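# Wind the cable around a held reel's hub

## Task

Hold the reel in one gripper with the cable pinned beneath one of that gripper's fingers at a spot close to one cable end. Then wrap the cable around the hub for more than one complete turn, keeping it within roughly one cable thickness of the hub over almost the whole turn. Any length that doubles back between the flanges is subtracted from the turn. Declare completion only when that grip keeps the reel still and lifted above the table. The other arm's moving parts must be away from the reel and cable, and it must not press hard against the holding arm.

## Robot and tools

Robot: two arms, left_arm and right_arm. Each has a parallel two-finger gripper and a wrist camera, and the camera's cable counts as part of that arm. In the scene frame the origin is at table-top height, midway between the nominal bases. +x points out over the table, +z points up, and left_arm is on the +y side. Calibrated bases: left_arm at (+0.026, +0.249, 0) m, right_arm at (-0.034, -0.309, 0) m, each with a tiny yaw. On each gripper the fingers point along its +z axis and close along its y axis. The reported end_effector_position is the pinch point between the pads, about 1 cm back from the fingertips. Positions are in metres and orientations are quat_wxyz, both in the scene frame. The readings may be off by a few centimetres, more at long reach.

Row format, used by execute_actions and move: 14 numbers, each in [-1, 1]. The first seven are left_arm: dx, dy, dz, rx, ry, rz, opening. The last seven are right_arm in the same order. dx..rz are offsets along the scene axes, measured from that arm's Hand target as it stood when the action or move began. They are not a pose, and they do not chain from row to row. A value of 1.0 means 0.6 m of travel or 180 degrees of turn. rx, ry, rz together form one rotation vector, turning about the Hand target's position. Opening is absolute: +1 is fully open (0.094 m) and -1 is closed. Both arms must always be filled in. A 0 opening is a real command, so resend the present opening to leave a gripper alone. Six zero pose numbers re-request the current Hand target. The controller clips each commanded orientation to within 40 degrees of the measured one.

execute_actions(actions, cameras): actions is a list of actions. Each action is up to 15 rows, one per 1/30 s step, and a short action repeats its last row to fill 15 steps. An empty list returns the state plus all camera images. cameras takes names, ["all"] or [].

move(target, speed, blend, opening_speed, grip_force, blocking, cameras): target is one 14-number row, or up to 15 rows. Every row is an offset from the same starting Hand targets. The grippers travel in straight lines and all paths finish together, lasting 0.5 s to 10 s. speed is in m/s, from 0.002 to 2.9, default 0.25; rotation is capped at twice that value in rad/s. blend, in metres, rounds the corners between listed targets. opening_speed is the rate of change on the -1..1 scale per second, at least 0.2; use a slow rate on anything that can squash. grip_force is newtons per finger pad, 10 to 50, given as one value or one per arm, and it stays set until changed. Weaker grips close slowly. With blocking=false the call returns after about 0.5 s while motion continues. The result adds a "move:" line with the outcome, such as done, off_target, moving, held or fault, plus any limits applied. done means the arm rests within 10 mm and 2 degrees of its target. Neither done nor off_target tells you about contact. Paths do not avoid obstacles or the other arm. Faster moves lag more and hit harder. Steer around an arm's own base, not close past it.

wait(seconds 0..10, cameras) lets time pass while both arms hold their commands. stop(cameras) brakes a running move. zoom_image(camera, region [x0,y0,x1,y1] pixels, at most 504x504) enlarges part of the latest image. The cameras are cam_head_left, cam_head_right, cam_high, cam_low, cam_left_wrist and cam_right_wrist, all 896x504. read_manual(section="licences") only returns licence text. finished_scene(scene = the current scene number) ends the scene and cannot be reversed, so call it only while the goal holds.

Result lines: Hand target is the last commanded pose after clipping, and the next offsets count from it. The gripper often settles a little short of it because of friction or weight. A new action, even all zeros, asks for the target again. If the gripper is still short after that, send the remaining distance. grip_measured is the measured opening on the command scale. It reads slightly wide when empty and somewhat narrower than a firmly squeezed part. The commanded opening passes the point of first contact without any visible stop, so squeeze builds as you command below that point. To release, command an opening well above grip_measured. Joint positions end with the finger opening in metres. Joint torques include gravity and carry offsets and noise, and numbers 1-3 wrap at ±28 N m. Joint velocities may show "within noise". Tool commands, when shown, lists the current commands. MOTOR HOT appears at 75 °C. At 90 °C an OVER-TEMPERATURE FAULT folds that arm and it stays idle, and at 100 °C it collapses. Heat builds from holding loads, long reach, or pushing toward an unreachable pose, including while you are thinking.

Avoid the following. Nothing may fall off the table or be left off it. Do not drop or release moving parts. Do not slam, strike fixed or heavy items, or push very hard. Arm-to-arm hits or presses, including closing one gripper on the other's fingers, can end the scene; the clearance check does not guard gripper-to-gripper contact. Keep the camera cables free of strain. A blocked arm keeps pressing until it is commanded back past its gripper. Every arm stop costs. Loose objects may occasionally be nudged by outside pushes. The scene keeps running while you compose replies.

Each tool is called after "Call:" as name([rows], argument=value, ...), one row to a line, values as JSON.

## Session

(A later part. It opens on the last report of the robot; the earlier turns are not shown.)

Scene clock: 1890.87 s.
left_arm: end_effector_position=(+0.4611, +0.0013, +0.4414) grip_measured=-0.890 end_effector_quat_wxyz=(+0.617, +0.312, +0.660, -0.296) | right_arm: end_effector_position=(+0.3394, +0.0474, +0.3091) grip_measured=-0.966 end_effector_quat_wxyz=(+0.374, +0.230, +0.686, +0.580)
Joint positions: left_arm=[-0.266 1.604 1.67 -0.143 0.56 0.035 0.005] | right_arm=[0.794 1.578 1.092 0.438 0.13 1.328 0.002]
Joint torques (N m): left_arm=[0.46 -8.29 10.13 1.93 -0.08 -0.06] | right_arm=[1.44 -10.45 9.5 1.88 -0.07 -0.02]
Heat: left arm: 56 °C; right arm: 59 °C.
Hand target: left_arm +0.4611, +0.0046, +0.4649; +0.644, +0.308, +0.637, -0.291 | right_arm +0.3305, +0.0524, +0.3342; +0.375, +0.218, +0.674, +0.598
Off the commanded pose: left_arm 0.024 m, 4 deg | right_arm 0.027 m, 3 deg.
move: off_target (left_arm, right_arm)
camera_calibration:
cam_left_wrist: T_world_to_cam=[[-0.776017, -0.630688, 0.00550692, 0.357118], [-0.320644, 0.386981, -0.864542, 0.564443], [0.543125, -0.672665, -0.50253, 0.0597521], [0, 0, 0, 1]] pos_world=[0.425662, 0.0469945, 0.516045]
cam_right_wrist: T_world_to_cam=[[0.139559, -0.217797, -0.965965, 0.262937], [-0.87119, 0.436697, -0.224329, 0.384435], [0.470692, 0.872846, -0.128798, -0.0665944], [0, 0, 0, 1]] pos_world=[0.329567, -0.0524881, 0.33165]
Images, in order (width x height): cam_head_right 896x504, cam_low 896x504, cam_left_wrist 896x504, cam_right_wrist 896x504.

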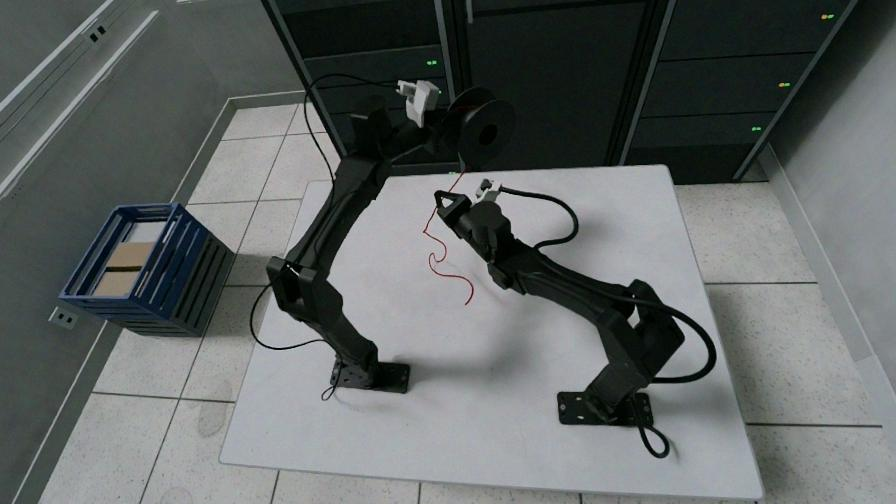

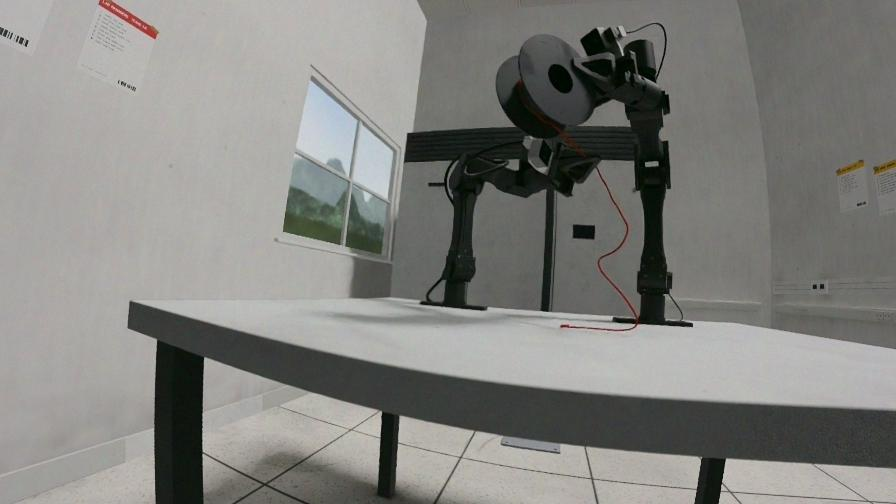

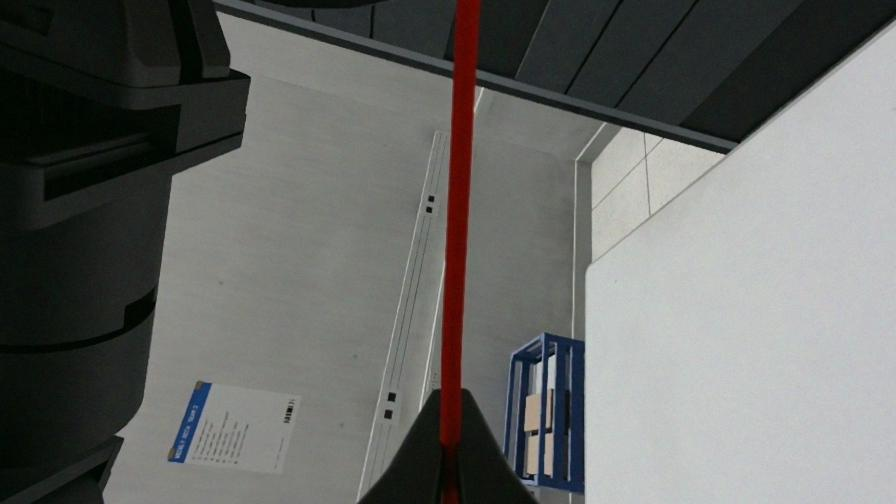

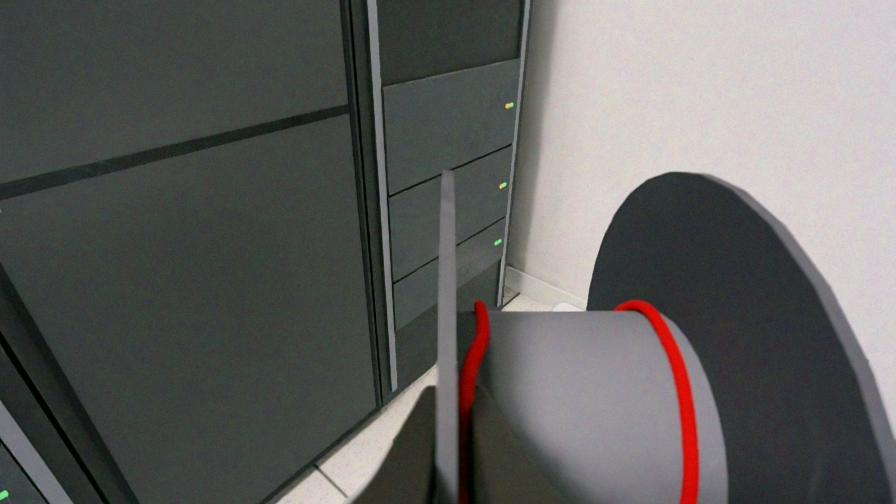

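Call:
move([
  [0,0,0,0,0,0,-1, -0.017,-0.0057,0.0763,0.0638,0.0536,0,-1],
  [0,0,0,0,0,0,-1, -0.0008,-0.0247,0.07,0.0638,0.0536,0,-1],
  [0,0,0,0,0,0,-1, -0.0008,-0.0247,0.07,0.0638,0.0536,0,-0.3],
  [0,0,0,0,0,0,-1, -0.07,-0.08,0.07,0.0638,0.0536,0.02,-0.3],
  [0,0,0,0,0,0,-1, 0.049,-0.287,0.07,0.0638,0.0536,0.111,-0.3],
], speed=0.12, blend=[0,0,0,0.02,0], cameras=["cam_left_wrist","cam_low","cam_right_wrist","cam_head_right","cam_head_left"])

Scene clock: 1923.03 s.
left_arm: end_effector_position=(+0.4621, +0.0020, +0.4428) grip_measured=-0.890 end_effector_quat_wxyz=(+0.619, +0.308, +0.659, -0.295) | right_arm: end_effector_position=(+0.3576, -0.1208, +0.3614) grip_measured=-0.302 end_effector_quat_wxyz=(+0.171, +0.200, +0.672, +0.692)
Joint positions: left_arm=[-0.266 1.604 1.67 -0.136 0.554 0.03 0.005] | right_arm=[0.094 1.42 1.089 0.356 -0.934 1.639 0.033]
Joint torques (N m): left_arm=[0.38 -8.46 10 1.9 -0.01 -0.03] | right_arm=[0.1 -5.41 9.7 1.81 -0.04 -0.03]
Heat: left arm: 56 °C; right arm: 61 °C.
Hand target: left_arm +0.4611, +0.0046, +0.4649; +0.644, +0.308, +0.637, -0.291 | right_arm +0.3599, -0.1197, +0.3762; +0.184, +0.183, +0.668, +0.697
Off the commanded pose: left_arm 0.022 m, 4 deg | right_arm 0.015 m, 3 deg.
move: off_target (left_arm, right_arm); target 3's new opening was sent with right_arm's hand 0.028 m and 4 deg from that target
camera_calibration:
cam_left_wrist: T_world_to_cam=[[-0.771976, -0.635612, 0.0070676, 0.355718], [-0.321274, 0.380558, -0.867156, 0.567179], [0.548485, -0.671694, -0.497987, 0.0558934], [0, 0, 0, 1]] pos_world=[0.426169, 0.0477977, 0.517152]
cam_right_wrist: T_world_to_cam=[[-0.0134022, 0.0477025, -0.998772, 0.373036], [-0.992061, 0.124276, 0.0192478, 0.402989], [0.125042, 0.9911, 0.0456582, 0.15329], [0, 0, 0, 1]] pos_world=[0.385621, -0.219803, 0.357823]
Images, in order (width x height): cam_head_left 896x504, cam_head_right 896x504, cam_low 896x504, cam_left_wrist 896x504, cam_right_wrist 896x504.

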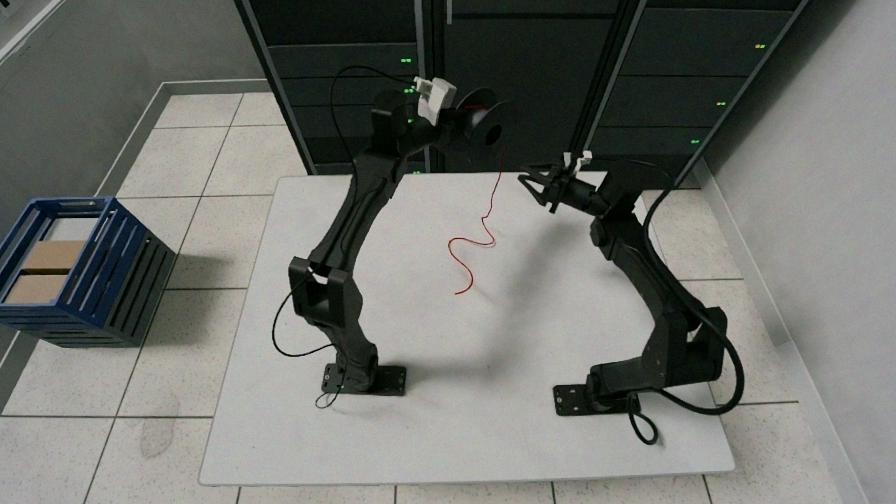

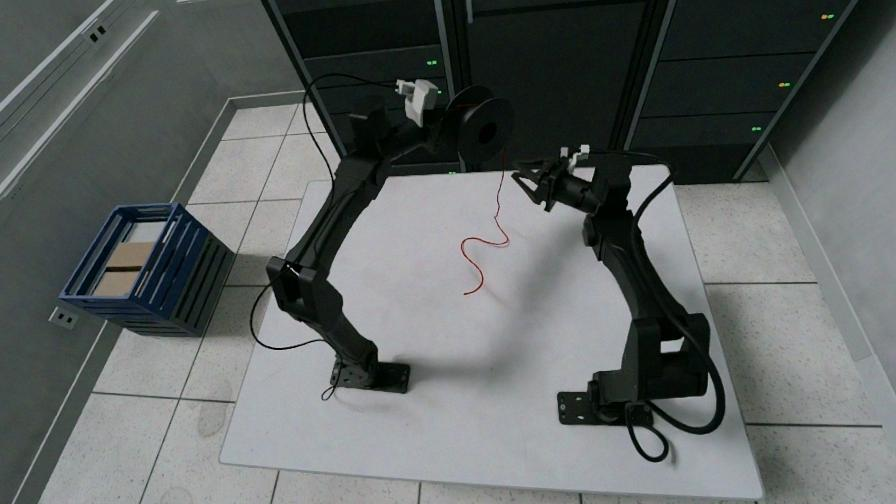

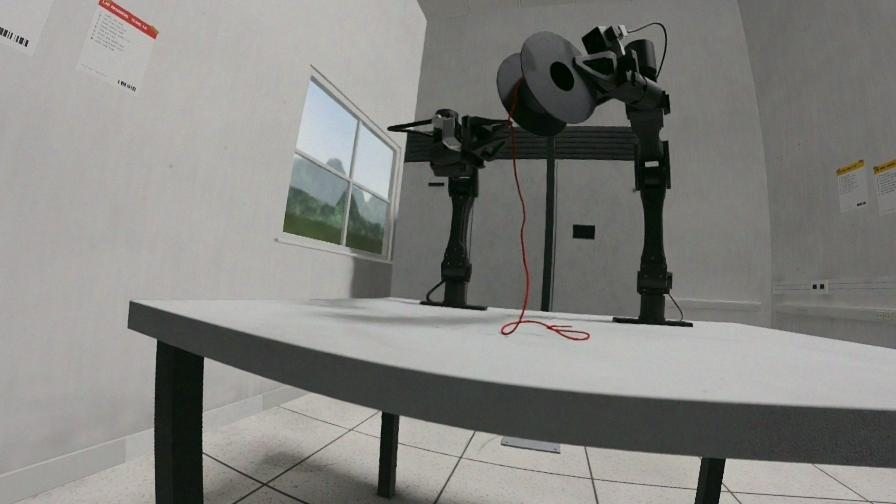

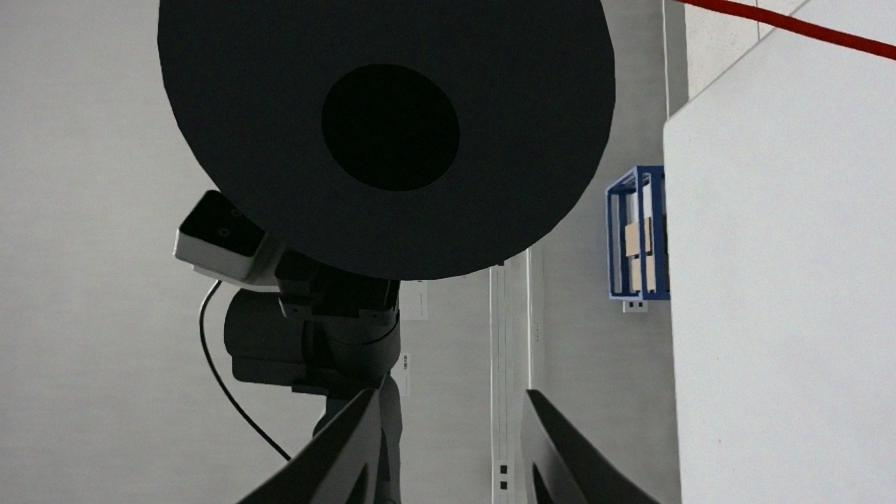

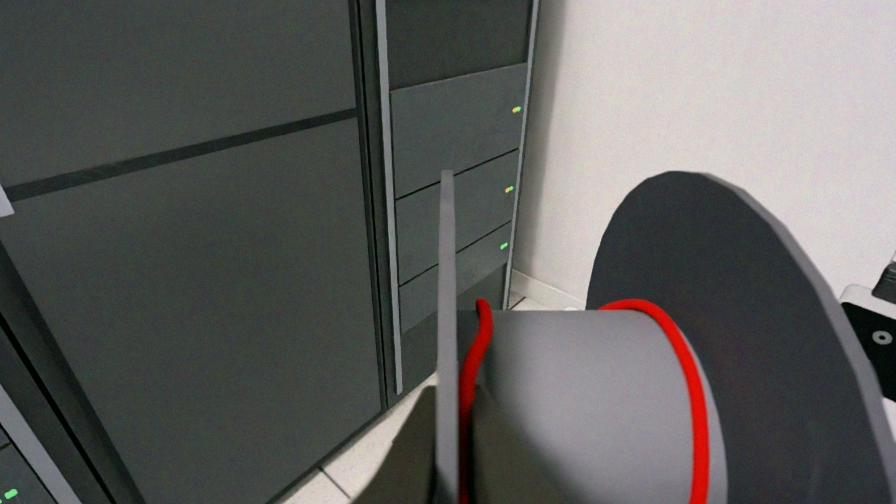

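Call:
zoom_image(camera="cam_low", region=[470, 20, 640, 190])

Call:
zoom_image(camera="cam_right_wrist", region=[400, 250, 760, 504])

Scaled by 2.965 from the camera's 896x504 image, which has a finer 1280x720 frame.

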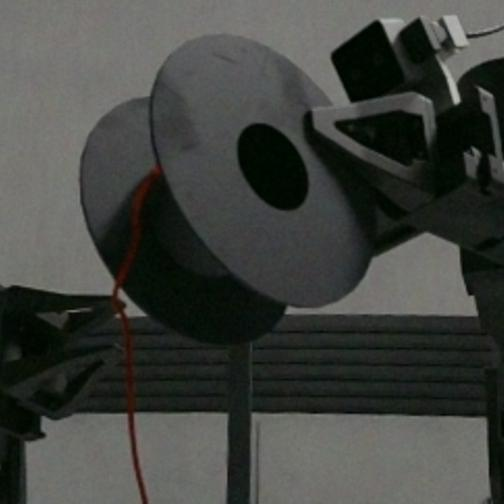

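Scaled by 1.400 from the camera's 896x504 image, which has a finer 1280x720 frame.

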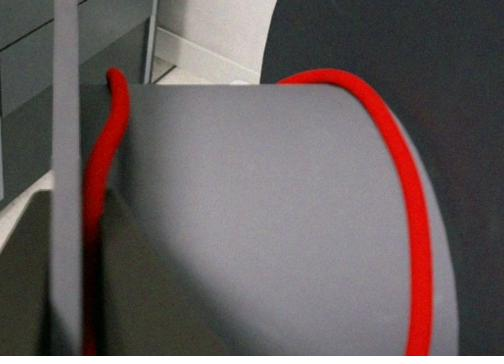

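Call:
move(target=[0,0,0,0,0,0,-1, -0.05,-0.25,-0.1,0,0,0,-0.3], speed=0.2, cameras=["cam_low","cam_right_wrist","cam_head_right"])

Scene clock: 1948.87 s.
left_arm: end_effector_position=(+0.4621, +0.0020, +0.4428) grip_measured=-0.890 end_effector_quat_wxyz=(+0.619, +0.308, +0.659, -0.295) | right_arm: end_effector_position=(+0.3295, -0.2700, +0.3216) grip_measured=-0.302 end_effector_quat_wxyz=(+0.186, +0.185, +0.671, +0.694)
Joint positions: left_arm=[-0.266 1.604 1.67 -0.136 0.554 0.03 0.005] | right_arm=[-0.419 1.458 0.88 0.84 -1.445 1.838 0.033]
Joint torques (N m): left_arm=[0.36 -8.34 9.87 1.93 -0.04 -0.06] | right_arm=[0.17 -5.15 5.56 1.36 0.11 -0.02]
Heat: left arm: 56 °C; right arm: 57 °C.
Hand target: left_arm +0.4611, +0.0046, +0.4649; +0.644, +0.308, +0.637, -0.291 | right_arm +0.3299, -0.2697, +0.3163; +0.185, +0.183, +0.668, +0.697
Off the commanded pose: left_arm 0.022 m, 4 deg | right_arm 0.005 m, 1 deg.
move: off_target (left_arm)
camera_calibration:
cam_right_wrist: T_world_to_cam=[[0.0295009, 0.0424792, -0.998662, 0.324432], [-0.99207, 0.12336, -0.024059, 0.408044], [0.122173, 0.991452, 0.0457816, 0.307507], [0, 0, 0, 1]] pos_world=[0.357669, -0.368996, 0.319737]
Images, in order (width x height): cam_head_right 896x504, cam_low 896x504, cam_right_wrist 896x504.

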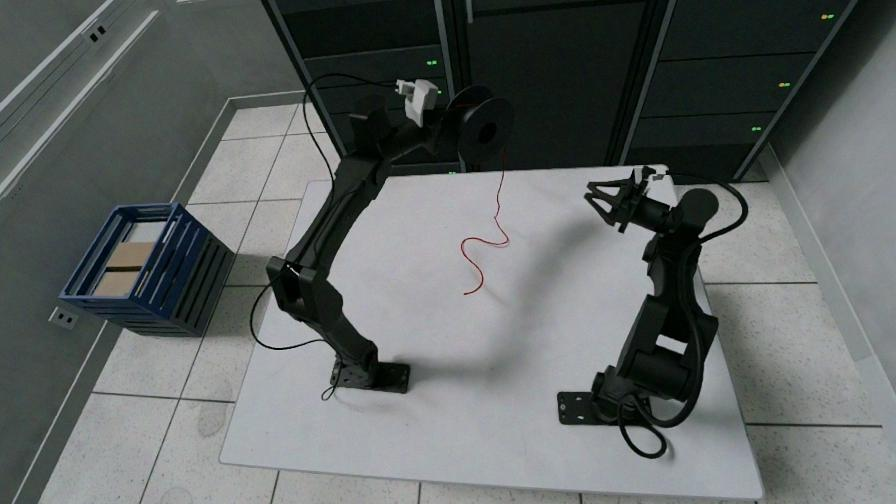

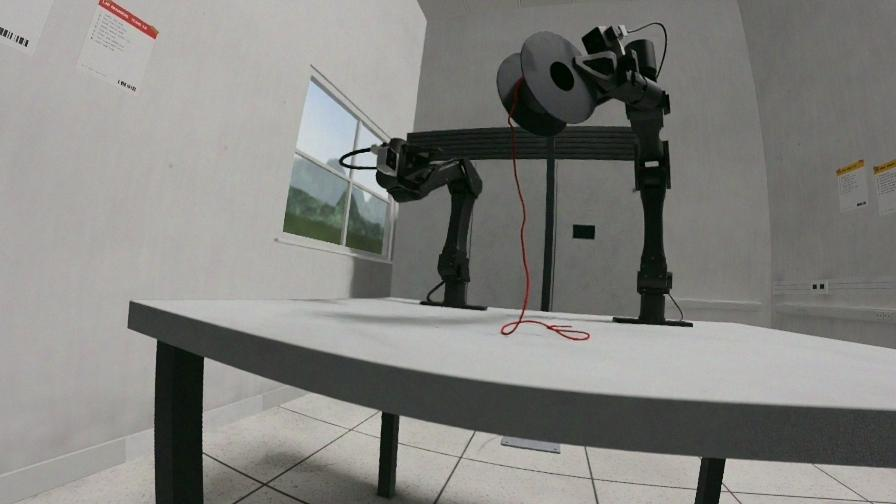

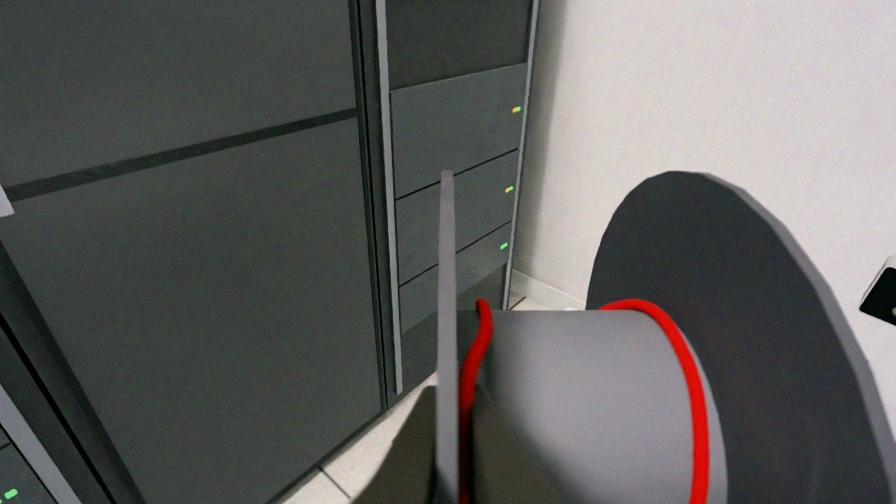

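Call:
finished_scene(scene=2)

The scene is finished: the task was done.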